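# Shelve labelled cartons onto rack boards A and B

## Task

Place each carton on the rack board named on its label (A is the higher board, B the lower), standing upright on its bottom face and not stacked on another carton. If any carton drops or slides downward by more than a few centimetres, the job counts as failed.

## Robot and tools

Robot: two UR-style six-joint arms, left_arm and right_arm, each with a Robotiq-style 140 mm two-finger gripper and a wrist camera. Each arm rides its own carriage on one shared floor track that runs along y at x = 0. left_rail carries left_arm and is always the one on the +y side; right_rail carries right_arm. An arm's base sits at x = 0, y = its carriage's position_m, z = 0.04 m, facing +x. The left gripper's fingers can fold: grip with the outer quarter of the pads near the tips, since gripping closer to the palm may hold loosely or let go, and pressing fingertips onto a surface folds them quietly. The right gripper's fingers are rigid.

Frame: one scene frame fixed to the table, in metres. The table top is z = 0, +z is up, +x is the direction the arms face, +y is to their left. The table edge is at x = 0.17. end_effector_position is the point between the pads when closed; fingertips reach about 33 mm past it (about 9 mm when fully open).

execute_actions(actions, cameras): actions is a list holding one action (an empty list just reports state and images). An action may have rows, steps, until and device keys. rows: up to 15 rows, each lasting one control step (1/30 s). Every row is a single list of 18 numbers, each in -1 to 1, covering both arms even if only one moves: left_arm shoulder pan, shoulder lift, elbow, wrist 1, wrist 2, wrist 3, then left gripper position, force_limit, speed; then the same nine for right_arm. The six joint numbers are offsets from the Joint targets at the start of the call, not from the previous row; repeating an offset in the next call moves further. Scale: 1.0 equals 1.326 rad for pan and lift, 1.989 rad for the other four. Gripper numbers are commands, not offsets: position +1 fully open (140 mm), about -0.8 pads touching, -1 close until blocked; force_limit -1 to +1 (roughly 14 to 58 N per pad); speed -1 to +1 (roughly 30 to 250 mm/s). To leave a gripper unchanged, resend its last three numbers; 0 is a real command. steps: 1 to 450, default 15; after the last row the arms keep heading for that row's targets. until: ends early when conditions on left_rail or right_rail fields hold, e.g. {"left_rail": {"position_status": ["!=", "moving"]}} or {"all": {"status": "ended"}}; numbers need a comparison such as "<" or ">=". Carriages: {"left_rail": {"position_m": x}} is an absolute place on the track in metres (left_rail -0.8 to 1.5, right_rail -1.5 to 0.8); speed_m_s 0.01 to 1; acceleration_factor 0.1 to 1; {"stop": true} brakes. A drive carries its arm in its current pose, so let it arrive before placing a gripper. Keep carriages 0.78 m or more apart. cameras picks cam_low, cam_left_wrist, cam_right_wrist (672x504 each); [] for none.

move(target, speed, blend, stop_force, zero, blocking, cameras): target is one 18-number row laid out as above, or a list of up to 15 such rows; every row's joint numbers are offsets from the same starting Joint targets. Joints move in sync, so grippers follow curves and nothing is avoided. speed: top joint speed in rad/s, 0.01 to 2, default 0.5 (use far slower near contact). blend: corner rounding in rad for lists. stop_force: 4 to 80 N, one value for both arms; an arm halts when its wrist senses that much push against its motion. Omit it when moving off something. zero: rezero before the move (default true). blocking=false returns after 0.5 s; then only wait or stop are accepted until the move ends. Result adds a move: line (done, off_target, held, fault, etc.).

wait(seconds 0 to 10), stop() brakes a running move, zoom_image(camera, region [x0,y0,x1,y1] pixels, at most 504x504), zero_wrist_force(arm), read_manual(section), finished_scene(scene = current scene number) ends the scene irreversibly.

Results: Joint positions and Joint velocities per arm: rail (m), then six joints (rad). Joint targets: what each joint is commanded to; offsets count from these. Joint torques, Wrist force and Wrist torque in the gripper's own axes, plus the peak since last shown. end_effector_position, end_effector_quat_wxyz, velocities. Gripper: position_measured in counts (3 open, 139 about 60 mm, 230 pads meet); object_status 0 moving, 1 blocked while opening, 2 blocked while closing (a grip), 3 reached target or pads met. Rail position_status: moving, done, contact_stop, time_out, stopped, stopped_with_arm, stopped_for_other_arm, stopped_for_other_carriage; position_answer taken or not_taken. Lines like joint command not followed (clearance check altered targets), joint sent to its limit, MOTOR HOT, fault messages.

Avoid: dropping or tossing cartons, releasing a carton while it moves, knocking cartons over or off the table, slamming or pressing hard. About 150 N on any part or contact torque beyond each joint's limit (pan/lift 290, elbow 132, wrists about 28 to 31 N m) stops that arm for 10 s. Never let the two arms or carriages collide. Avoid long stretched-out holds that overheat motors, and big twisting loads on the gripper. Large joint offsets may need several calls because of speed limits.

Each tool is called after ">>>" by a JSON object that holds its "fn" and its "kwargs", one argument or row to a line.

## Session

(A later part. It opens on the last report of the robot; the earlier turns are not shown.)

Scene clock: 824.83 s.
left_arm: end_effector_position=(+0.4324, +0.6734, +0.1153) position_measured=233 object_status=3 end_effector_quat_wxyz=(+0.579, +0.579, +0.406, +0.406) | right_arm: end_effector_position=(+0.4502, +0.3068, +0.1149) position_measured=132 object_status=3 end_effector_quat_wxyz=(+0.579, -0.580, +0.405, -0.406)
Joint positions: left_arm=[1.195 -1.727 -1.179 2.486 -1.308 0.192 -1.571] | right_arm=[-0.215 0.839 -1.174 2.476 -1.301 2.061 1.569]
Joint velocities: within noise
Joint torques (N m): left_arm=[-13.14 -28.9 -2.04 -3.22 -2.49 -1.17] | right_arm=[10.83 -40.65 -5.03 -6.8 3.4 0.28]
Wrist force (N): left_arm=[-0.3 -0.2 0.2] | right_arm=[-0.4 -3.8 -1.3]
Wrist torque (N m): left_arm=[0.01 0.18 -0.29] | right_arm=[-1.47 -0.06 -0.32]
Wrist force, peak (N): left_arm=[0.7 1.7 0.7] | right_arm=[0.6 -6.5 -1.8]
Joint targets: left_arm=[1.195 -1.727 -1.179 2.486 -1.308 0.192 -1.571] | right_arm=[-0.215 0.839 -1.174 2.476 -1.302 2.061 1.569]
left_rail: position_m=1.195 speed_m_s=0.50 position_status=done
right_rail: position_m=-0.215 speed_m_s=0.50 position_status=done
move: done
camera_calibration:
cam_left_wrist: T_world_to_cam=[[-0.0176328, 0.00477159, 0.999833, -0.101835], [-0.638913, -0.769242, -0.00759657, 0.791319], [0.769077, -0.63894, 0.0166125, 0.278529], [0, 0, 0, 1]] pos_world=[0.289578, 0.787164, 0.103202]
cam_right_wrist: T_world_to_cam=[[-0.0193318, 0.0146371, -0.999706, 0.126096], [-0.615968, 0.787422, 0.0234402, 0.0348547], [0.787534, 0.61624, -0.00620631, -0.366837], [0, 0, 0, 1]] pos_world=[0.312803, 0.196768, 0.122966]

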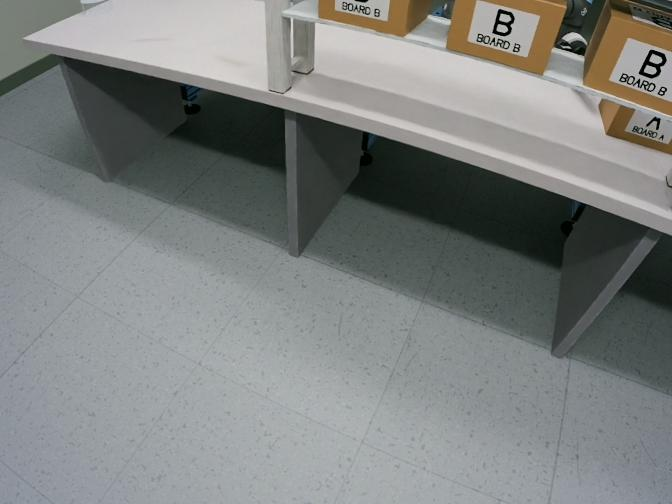

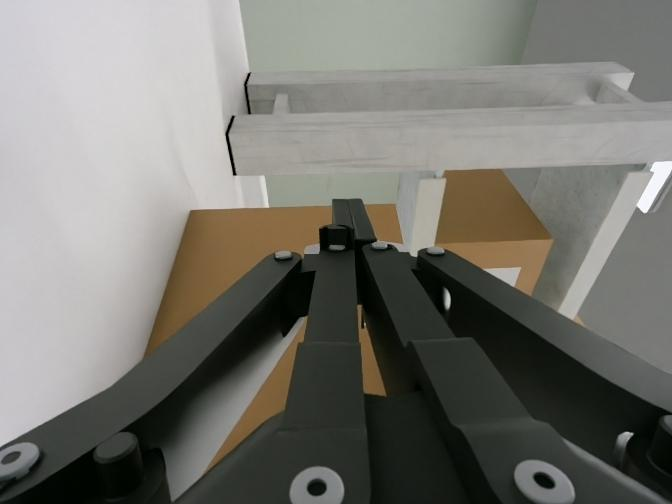

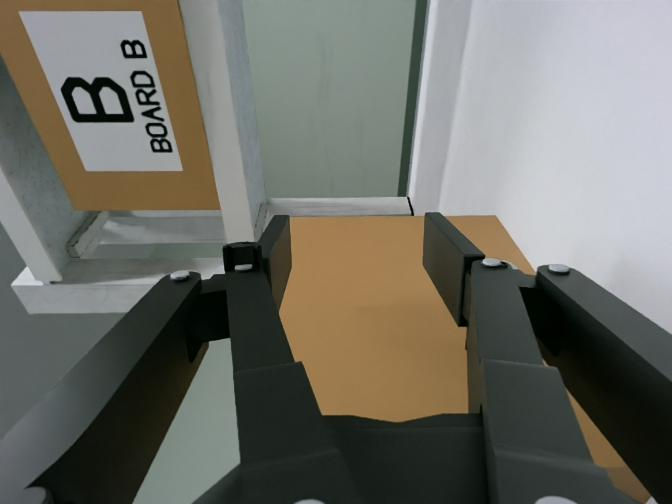

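>>> {"fn": "execute_actions", "kwargs": {
  "actions": [
    {"left_rail":{"position_m":1.142,"speed_m_s":0.1,"acceleration_factor":0.2},"right_rail":{"position_m":-0.178,"speed_m_s":0.1,"acceleration_factor":0.2},"steps":150,"until":{"all":{"status":"ended"}}}
  ],
  "cameras": []
}}

>>> {"fn": "execute_actions", "kwargs": {
  "actions": [
    {"left_rail":{"position_m":1.1388,"speed_m_s":0.03},"right_rail":{"position_m":-0.1748,"speed_m_s":0.03},"steps":60,"until":{"all":{"status":"ended"}}}
  ],
  "cameras": []
}}

Scene clock: 837.60 s.
left_arm: end_effector_position=(+0.4324, +0.6205, +0.1152) position_measured=233 object_status=3 end_effector_quat_wxyz=(+0.579, +0.579, +0.406, +0.406) | right_arm: end_effector_position=(+0.4502, +0.3437, +0.1148) position_measured=132 object_status=3 end_effector_quat_wxyz=(+0.579, -0.580, +0.405, -0.406)
Joint positions: left_arm=[1.142 -1.727 -1.179 2.486 -1.308 0.192 -1.571] | right_arm=[-0.178 0.839 -1.174 2.476 -1.302 2.061 1.569]
Joint velocities: within noise
Joint torques (N m): left_arm=[-0.28 -31.79 -10.65 -1.74 -1.51 -1.3] | right_arm=[10.43 -36.91 -12.48 -5.14 2.46 0.3]
Wrist force (N): left_arm=[1.6 -0.1 -2.1] | right_arm=[1.3 -4.2 -2.9]
Wrist torque (N m): left_arm=[-0.03 0.15 -0.30] | right_arm=[-1.44 -0.13 -0.28]
Wrist force, peak (N): left_arm=[1.7 -0.6 -2.3] | right_arm=[1.3 -4.2 -2.9]
Joint targets: left_arm=[1.142 -1.727 -1.179 2.486 -1.308 0.192 -1.571] | right_arm=[-0.178 0.839 -1.174 2.476 -1.302 2.061 1.569]
Tool commands: left_gripper/position=-1.0 left_gripper/force_limit=-0.5 left_gripper/speed=+0.0 right_gripper/position=-0.03 right_gripper/force_limit=-0.5 right_gripper/speed=+0.0
left_rail: position_m=1.142 speed_m_s=0.10 position_status=done
right_rail: position_m=-0.178 speed_m_s=0.10 position_status=done
No camera images: "cameras" was empty.

Scene clock: 838.13 s.
left_arm: end_effector_position=(+0.4325, +0.6173, +0.1152) position_measured=233 object_status=3 end_effector_quat_wxyz=(+0.579, +0.579, +0.406, +0.406) | right_arm: end_effector_position=(+0.4502, +0.3469, +0.1148) position_measured=132 object_status=3 end_effector_quat_wxyz=(+0.579, -0.580, +0.405, -0.406)
Joint positions: left_arm=[1.139 -1.727 -1.179 2.486 -1.308 0.191 -1.571] | right_arm=[-0.175 0.839 -1.174 2.476 -1.302 2.061 1.569]
Joint velocities: within noise
Joint torques (N m): left_arm=[0.73 -30.26 -14.19 -1.93 3.26 -1.36] | right_arm=[9.22 -38.36 -15.73 -4.79 -3.79 0.07]
Wrist force (N): left_arm=[14.3 1.6 -12.6] | right_arm=[19.7 -7.0 -12.7]
Wrist torque (N m): left_arm=[-0.08 0.59 -0.34] | right_arm=[-1.10 0.20 0.23]
Wrist force, peak (N): left_arm=[14.3 1.6 -12.6] | right_arm=[19.7 -7.0 -12.7]
Joint targets: left_arm=[1.139 -1.727 -1.179 2.486 -1.308 0.192 -1.571] | right_arm=[-0.175 0.839 -1.174 2.476 -1.302 2.061 1.569]
Tool commands: left_gripper/position=-1.0 left_gripper/force_limit=-0.5 left_gripper/speed=+0.0 right_gripper/position=-0.03 right_gripper/force_limit=-0.5 right_gripper/speed=+0.0
left_rail: position_m=1.139 speed_m_s=0.03 position_status=done
right_rail: position_m=-0.175 speed_m_s=0.03 position_status=done
No camera images: "cameras" was empty.

>>> {"fn": "execute_actions", "kwargs": {
  "actions": [
    {"left_rail":{"position_m":1.1379,"speed_m_s":0.03},"right_rail":{"position_m":-0.1741,"speed_m_s":0.03},"steps":60,"until":{"all":{"status":"ended"}}}
  ],
  "cameras": []
}}

>>> {"fn": "move", "kwargs": {
  "target": [
    [0,-0.0287,-0.0008,0.0201,0,0,-1,-0.5,0,0,-0.0286,-0.0009,0.0199,0,0,-0.03,-0.5,0],
    [0,-0.0574,-0.0017,0.0404,0,0,-1,-0.5,0,0,-0.0571,-0.0018,0.0398,0,0,-0.03,-0.5,0],
    [0.0342,-0.1868,-0.0210,0.1459,0.0228,0,-1,-0.5,0,-0.0128,-0.1874,-0.0186,0.1436,-0.0085,0,-0.03,-0.5,0],
    [0.0717,-0.2831,-0.0500,0.2392,0.0478,0,-1,-0.5,0,-0.0279,-0.2868,-0.0449,0.2362,-0.0186,0,-0.03,-0.5,0],
    [0.0717,-0.3386,-0.0695,0.2957,0.0478,0,-1,-0.5,0,-0.0279,-0.3422,-0.0645,0.2927,-0.0186,0,-0.03,-0.5,0],
    [0.0717,-0.3855,-0.0925,0.3499,0.0478,0,-1,-0.5,0,-0.0279,-0.3892,-0.0874,0.3470,-0.0186,0,-0.03,-0.5,0],
    [0.0717,-0.4241,-0.1181,0.4013,0.0478,0,-1,-0.5,0,-0.0279,-0.4278,-0.1130,0.3983,-0.0186,0,-0.03,-0.5,0],
    [0.0717,-0.4553,-0.1464,0.4503,0.0478,0,-1,-0.5,0,-0.0279,-0.4590,-0.1413,0.4473,-0.0186,0,-0.03,-0.5,0],
    [0.0717,-0.4791,-0.1770,0.4969,0.0478,0,-1,-0.5,0,-0.0279,-0.4828,-0.1719,0.4939,-0.0186,0,-0.03,-0.5,0],
    [0.0717,-0.4968,-0.2097,0.5413,0.0478,0,-1,-0.5,0,-0.0279,-0.5005,-0.2046,0.5383,-0.0186,0,-0.03,-0.5,0],
    [0.0717,-0.5082,-0.2446,0.5837,0.0478,0,-1,-0.5,0,-0.0279,-0.5119,-0.2395,0.5808,-0.0186,0,-0.03,-0.5,0],
    [0.0717,-0.5145,-0.2815,0.6250,0.0478,0,-1,-0.5,0,-0.0279,-0.5182,-0.2764,0.6220,-0.0186,0,-0.03,-0.5,0]
  ],
  "speed": [0.07,0.1,0.14,0.16,0.16,0.17,0.17,0.17,0.17,0.17,0.17,0.17],
  "blend": [0.012,0.012,0.012,0.012,0.012,0.012,0.012,0.012,0.012,0.012,0.012,0],
  "cameras": ["cam_right_wrist"]
}}

Scene clock: 873.63 s.
left_arm: end_effector_position=(+0.4325, +0.6164, +0.1152) position_measured=233 object_status=3 end_effector_quat_wxyz=(+0.579, +0.579, +0.406, +0.406) | right_arm: end_effector_position=(+0.4502, +0.3476, +0.1148) position_measured=132 object_status=3 end_effector_quat_wxyz=(+0.579, -0.580, +0.405, -0.406)
Joint positions: left_arm=[1.138 -1.727 -1.179 2.486 -1.308 0.192 -1.571] | right_arm=[-0.174 0.839 -1.174 2.476 -1.302 2.061 1.569]
Joint velocities: within noise
Joint torques (N m): left_arm=[1.84 -33.67 -34.78 -0.88 9.1 -1.6] | right_arm=[7.04 -40.46 -30.07 -3.57 -11.54 0.2]
Wrist force (N): left_arm=[26.5 5.3 -19.6] | right_arm=[28.8 -9.1 -14.8]
Wrist torque (N m): left_arm=[-0.16 0.93 -0.38] | right_arm=[-1.00 0.43 0.34]
Wrist force, peak (N): left_arm=[26.5 5.3 -19.6] | right_arm=[29.0 -8.7 -14.9]
Joint targets: left_arm=[1.138 -1.727 -1.179 2.486 -1.308 0.192 -1.571] | right_arm=[-0.174 0.839 -1.174 2.476 -1.302 2.061 1.569]
Tool commands: left_gripper/position=-1.0 left_gripper/force_limit=-0.5 left_gripper/speed=+0.0 right_gripper/position=-0.03 right_gripper/force_limit=-0.5 right_gripper/speed=+0.0
left_rail: position_m=1.138 speed_m_s=0.03 position_status=done
right_rail: position_m=-0.174 speed_m_s=0.03 position_status=done
No camera images: "cameras" was empty.

Scene clock: 882.30 s.
left_arm: end_effector_position=(+0.4697, +0.6167, +0.6503) position_measured=233 object_status=3 end_effector_quat_wxyz=(+0.579, +0.579, +0.406, +0.406) | right_arm: end_effector_position=(+0.4696, +0.3471, +0.6503) position_measured=132 object_status=3 end_effector_quat_wxyz=(+0.579, -0.580, +0.405, -0.406)
Joint positions: left_arm=[1.138 -1.632 -1.861 1.927 -0.065 0.287 -1.571] | right_arm=[-0.174 0.802 -1.861 1.927 -0.065 2.024 1.569]
Joint velocities: within noise
Joint torques (N m): left_arm=[-18.7 -36.8 -71.77 -0.49 6.92 -1.38] | right_arm=[14.12 -32.23 -59.66 -2.07 -7.13 0]
Wrist force (N): left_arm=[22.9 -10.8 -7.2] | right_arm=[22.9 2.8 -9.1]
Wrist torque (N m): left_arm=[0.32 0.89 -0.16] | right_arm=[-1.45 0.27 0.09]
Wrist force, peak (N): left_arm=[42.0 -12.0 -16.5] | right_arm=[44.0 3.1 -14.0]
Joint targets: left_arm=[1.138 -1.632 -1.861 1.926 -0.065 0.287 -1.571] | right_arm=[-0.174 0.802 -1.861 1.926 -0.065 2.024 1.569]
left_rail: position_m=1.138 speed_m_s=0.03 position_status=done
right_rail: position_m=-0.174 speed_m_s=0.03 position_status=done
move: done
camera_calibration:
cam_right_wrist: T_world_to_cam=[[-0.0195625, 0.014418, -0.999705, 0.661308], [-0.615941, 0.787444, 0.0234097, 0.00244751], [0.787549, 0.616217, -0.00652376, -0.40337], [0, 0, 0, 1]] pos_world=[0.332118, 0.237101, 0.658424]
Images, in order (width x height): cam_right_wrist 672x504.

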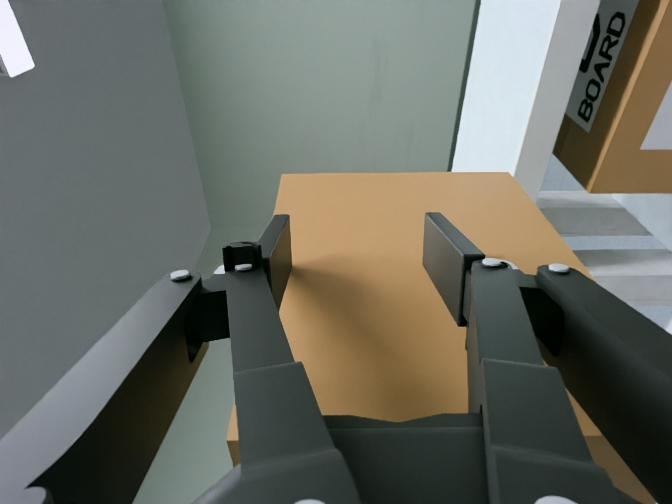

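>>> {"fn": "execute_actions", "kwargs": {
  "actions": [
    {"left_rail":{"position_m":0.9647,"speed_m_s":0.1,"acceleration_factor":0.15},"right_rail":{"position_m":-0.3447,"speed_m_s":0.1,"acceleration_factor":0.15},"steps":200,"until":{"all":{"status":"ended"}}}
  ],
  "cameras": []
}}

>>> {"fn": "move", "kwargs": {
  "target": [
    [0.0715,0.0195,-0.0092,-0.0038,0.0477,0,-1,-0.5,0,-0.0500,0.0195,-0.0092,-0.0038,-0.0333,0,-0.03,-0.5,0],
    [0.1396,0.0438,-0.0211,-0.0081,0.0931,0,-1,-0.5,0,-0.0944,0.0438,-0.0211,-0.0081,-0.0630,0,-0.03,-0.5,0],
    [0.2040,0.0709,-0.0350,-0.0123,0.1360,0,-1,-0.5,0,-0.1339,0.0709,-0.0350,-0.0123,-0.0893,0,-0.03,-0.5,0],
    [0.2641,0.1007,-0.0511,-0.0161,0.1760,0,-1,-0.5,0,-0.1689,0.1007,-0.0511,-0.0161,-0.1126,0,-0.03,-0.5,0],
    [0.3202,0.1323,-0.0691,-0.0190,0.2134,0,-1,-0.5,0,-0.2003,0.1323,-0.0691,-0.0190,-0.1335,0,-0.03,-0.5,0],
    [0.3721,0.1657,-0.0892,-0.0213,0.2481,0,-1,-0.5,0,-0.2280,0.1657,-0.0892,-0.0213,-0.1520,0,-0.03,-0.5,0],
    [0.4198,0.2003,-0.1111,-0.0225,0.2798,0,-1,-0.5,0,-0.2527,0.2003,-0.1111,-0.0225,-0.1685,0,-0.03,-0.5,0],
    [0.4635,0.2363,-0.1350,-0.0225,0.3090,0,-1,-0.5,0,-0.2749,0.2363,-0.1350,-0.0225,-0.1833,0,-0.03,-0.5,0]
  ],
  "speed": 0.16,
  "blend": [0.012,0.012,0.012,0.012,0.012,0.012,0.012,0],
  "cameras": []
}}

>>> {"fn": "move", "kwargs": {
  "target": [0,0.0140,0.0519,-0.0613,0,0,-1,-0.5,0,0,0.0140,0.0519,-0.0613,0,0,-0.03,-0.5,0],
  "speed": 0.05,
  "stop_force": 8,
  "cameras": ["cam_left_wrist","cam_right_wrist"]
}}

Scene clock: 897.47 s.
left_arm: end_effector_position=(+0.4697, +0.4436, +0.6504) position_measured=233 object_status=3 end_effector_quat_wxyz=(+0.579, +0.579, +0.406, +0.406) | right_arm: end_effector_position=(+0.4695, +0.1765, +0.6505) position_measured=132 object_status=3 end_effector_quat_wxyz=(+0.579, -0.580, +0.405, -0.406)
Joint positions: left_arm=[0.965 -1.632 -1.861 1.926 -0.065 0.287 -1.571] | right_arm=[-0.345 0.802 -1.861 1.926 -0.065 2.024 1.569]
Joint velocities: within noise
Joint torques (N m): left_arm=[-26.23 -5.53 -63.48 -2.36 13.01 -1.5] | right_arm=[21.97 -23.63 -48.77 -3.51 -12.87 -0.27]
Wrist force (N): left_arm=[41.5 -12.3 -13.2] | right_arm=[41.8 3.2 -16.0]
Wrist torque (N m): left_arm=[0.27 1.57 -0.17] | right_arm=[-1.37 0.68 0.25]
Wrist force, peak (N): left_arm=[41.6 -11.9 -13.3] | right_arm=[42.0 3.7 -16.1]
Joint targets: left_arm=[0.965 -1.632 -1.861 1.926 -0.065 0.287 -1.571] | right_arm=[-0.345 0.802 -1.861 1.926 -0.065 2.024 1.569]
Tool commands: left_gripper/position=-1.0 left_gripper/force_limit=-0.5 left_gripper/speed=+0.0 right_gripper/position=-0.03 right_gripper/force_limit=-0.5 right_gripper/speed=+0.0
left_rail: position_m=0.965 speed_m_s=0.10 position_status=done
right_rail: position_m=-0.345 speed_m_s=0.10 position_status=done
No camera images: "cameras" was empty.

Scene clock: 901.80 s.
left_arm: end_effector_position=(+0.7740, +0.4444, +0.6502) position_measured=233 object_status=3 end_effector_quat_wxyz=(+0.579, +0.579, +0.406, +0.406) | right_arm: end_effector_position=(+0.7735, +0.1760, +0.6504) position_measured=132 object_status=3 end_effector_quat_wxyz=(+0.579, -0.580, +0.405, -0.406)
Joint positions: left_arm=[0.965 -1.018 -1.548 1.658 -0.11 0.901 -1.571] | right_arm=[-0.345 0.437 -1.548 1.658 -0.109 1.659 1.569]
Joint velocities: within noise
Joint torques (N m): left_arm=[-8.64 -30.22 -75.2 -11.45 16 -1.55] | right_arm=[7.34 -39.27 -62.9 -11.7 -16.02 -0.21]
Wrist force (N): left_arm=[27.3 -10.2 -8.6] | right_arm=[27.4 5.9 -11.0]
Wrist torque (N m): left_arm=[0.24 1.07 -0.18] | right_arm=[-1.55 0.42 -0.31]
Wrist force, peak (N): left_arm=[41.6 -12.4 -13.4] | right_arm=[41.7 3.6 -15.9]
Joint targets: left_arm=[0.965 -1.018 -1.547 1.658 -0.110 0.901 -1.571] | right_arm=[-0.345 0.437 -1.548 1.658 -0.109 1.659 1.569]
left_rail: position_m=0.965 speed_m_s=0.10 position_status=done
right_rail: position_m=-0.345 speed_m_s=0.10 position_status=done
move: done
No camera images: "cameras" was empty.

Scene clock: 905.07 s.
left_arm: end_effector_position=(+0.7744, +0.4441, +0.5998) position_measured=233 object_status=3 end_effector_quat_wxyz=(+0.579, +0.579, +0.406, +0.406) | right_arm: end_effector_position=(+0.7740, +0.1761, +0.5986) position_measured=132 object_status=3 end_effector_quat_wxyz=(+0.579, -0.580, +0.405, -0.406)
Joint positions: left_arm=[0.965 -1.018 -1.534 1.733 -0.199 0.901 -1.571] | right_arm=[-0.345 0.437 -1.534 1.735 -0.201 1.659 1.569]
Joint velocities: within noise
Joint torques (N m): left_arm=[-24.29 -70.65 -74.09 -3.83 16.25 -1.44] | right_arm=[21.88 -65.2 -57.04 -2.15 -16.65 -0.42]
Wrist force (N): left_arm=[29.6 -8.5 -9.8] | right_arm=[31.8 1.4 -11.2]
Wrist torque (N m): left_arm=[0.19 1.19 -0.20] | right_arm=[-1.56 0.37 0.08]
Wrist force, peak (N): left_arm=[34.2 -10.1 -11.1] | right_arm=[34.3 -8.2 -16.3]
Joint targets: left_arm=[0.965 -1.018 -1.534 1.733 -0.199 0.901 -1.571] | right_arm=[-0.345 0.437 -1.534 1.735 -0.201 1.659 1.569]
left_rail: position_m=0.965 speed_m_s=0.10 position_status=done
right_rail: position_m=-0.345 speed_m_s=0.10 position_status=done
move: contact (left_arm, right_arm); left_arm: the wrist 1 is farthest, 0.033 rad from its target; right_arm: the wrist 1 is farthest, 0.030 rad from its target
camera_calibration:
cam_left_wrist: T_world_to_cam=[[-0.0173474, 0.00401889, 0.999841, -0.579022], [-0.638914, -0.769237, -0.00799326, 0.837355], [0.769083, -0.638951, 0.015912, -0.13858], [0, 0, 0, 1]] pos_world=[0.631533, 0.557906, 0.587828]
cam_right_wrist: T_world_to_cam=[[-0.0195435, 0.0146934, -0.999701, 0.617957], [-0.616, 0.787392, 0.0236153, 0.325763], [0.787504, 0.616277, -0.00633724, -0.538225], [0, 0, 0, 1]] pos_world=[0.636601, 0.0661131, 0.606668]
Images, in order (width x height): cam_left_wrist 672x504, cam_right_wrist 672x504.

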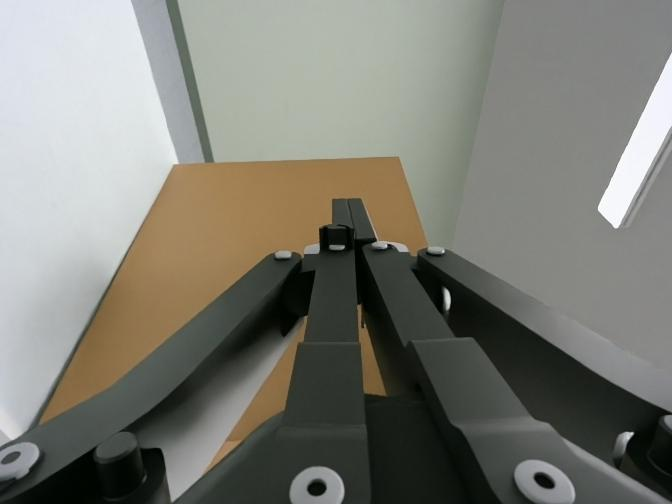

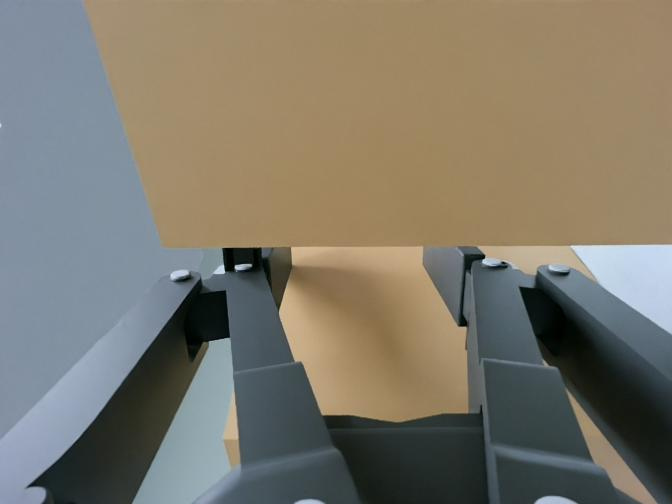

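>>> {"fn": "move", "kwargs": {
  "target": [
    [0,0.0004,0.0015,-0.0018,0,0,-1,-0.5,0,0,0.0004,0.0015,-0.0018,0,0,-0.03,-0.5,0],
    [0.0180,-0.0166,0.0163,-0.0053,0.0120,0,-1,-0.5,0,-0.0065,-0.0044,0.0056,-0.0028,-0.0043,0,-0.03,-0.5,0],
    [-0.1632,-0.1344,0.0775,0.0126,-0.1084,0,-1,-0.5,0,0.0619,-0.1008,0.0651,0.0021,0.0412,0,-0.03,-0.5,0],
    [-0.3879,-0.2415,0.1328,0.0289,-0.2582,0,-1,-0.5,0,0.2171,-0.2236,0.1312,0.0179,0.1447,0,-0.03,-0.5,0]
  ],
  "speed": [0.03,0.05,0.35,0.5],
  "blend": [0,0,0.02,0]
}}

Scene clock: 925.43 s.
left_arm: end_effector_position=(+0.5094, +0.4611, +0.6072) position_measured=233 object_status=3 end_effector_quat_wxyz=(+0.579, +0.580, +0.405, +0.406) | right_arm: end_effector_position=(+0.5088, +0.1716, +0.5984) position_measured=132 object_status=3 end_effector_quat_wxyz=(+0.579, -0.580, +0.405, -0.406)
Joint positions: left_arm=[0.965 -1.532 -1.854 1.997 -0.141 0.388 -1.571] | right_arm=[-0.345 0.725 -1.83 1.996 -0.165 1.947 1.569]
Joint velocities: within noise
Joint torques (N m): left_arm=[-10.55 -42.28 -39.3 1.69 -2.9 -1.01] | right_arm=[13.05 -33.29 -36.98 0.85 3.64 -0.27]
Wrist force (N): left_arm=[-0.2 -0.5 0.2] | right_arm=[-0.5 -2.7 -1.1]
Wrist torque (N m): left_arm=[-0.04 0.15 -0.29] | right_arm=[-1.32 -0.05 -0.38]
Wrist force, peak (N): left_arm=[31.8 16.7 -13.0] | right_arm=[32.7 -17.4 -13.5]
Joint targets: left_arm=[0.965 -1.532 -1.854 1.997 -0.141 0.388 -1.571] | right_arm=[-0.345 0.725 -1.830 1.996 -0.165 1.947 1.569]
left_rail: position_m=0.965 speed_m_s=0.10 position_status=done
right_rail: position_m=-0.345 speed_m_s=0.10 position_status=done
move: done
camera_calibration:
cam_left_wrist: T_world_to_cam=[[-0.0175879, 0.00255522, 0.999842, -0.590366], [-0.639511, -0.768726, -0.00928488, 0.682043], [0.76858, -0.639574, 0.0151544, 0.0769715], [0, 0, 0, 1]] pos_world=[0.366632, 0.575041, 0.595439]
cam_right_wrist: T_world_to_cam=[[-0.0195222, 0.0145227, -0.999704, 0.6127], [-0.616035, 0.787369, 0.0234681, 0.166093], [0.787477, 0.616311, -0.00642467, -0.326515], [0, 0, 0, 1]] pos_world=[0.371403, 0.0615599, 0.606523]

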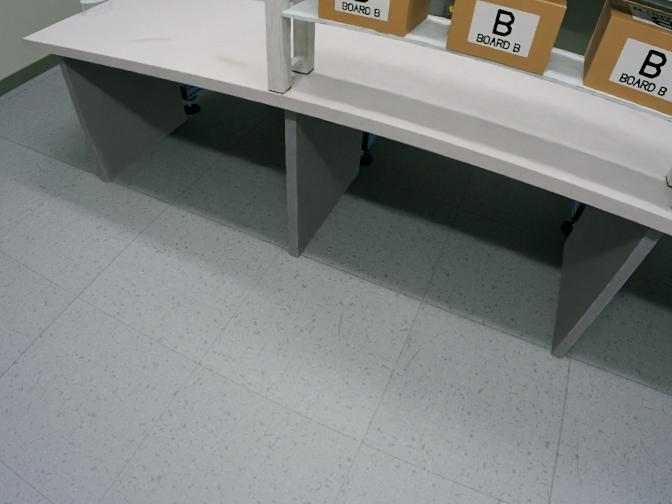

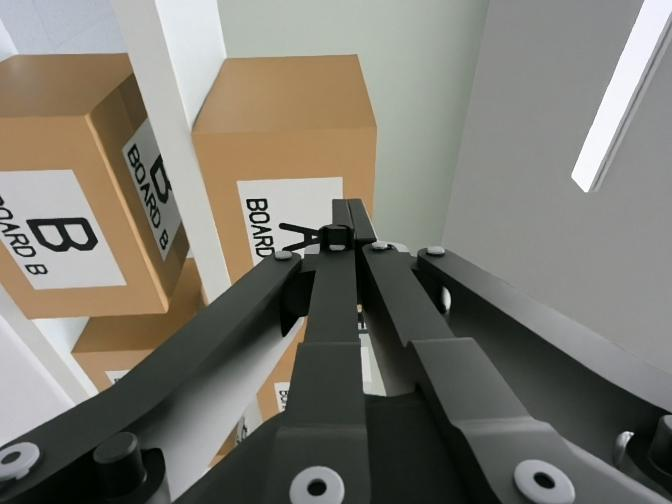

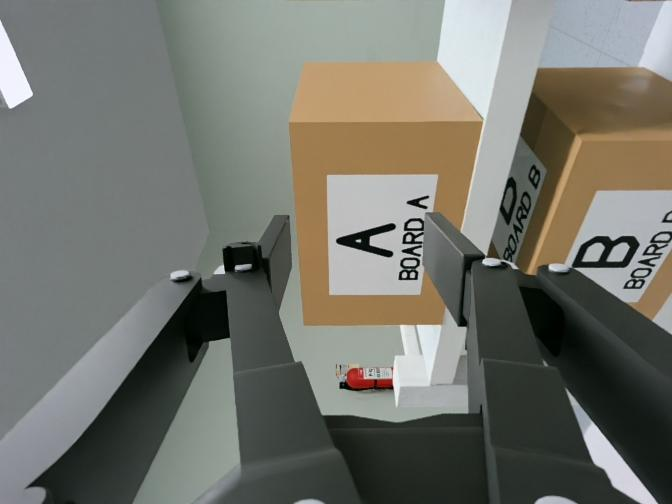

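>>> {"fn": "finished_scene", "kwargs": {
  "scene": 2
}}

The scene is finished: the task was done.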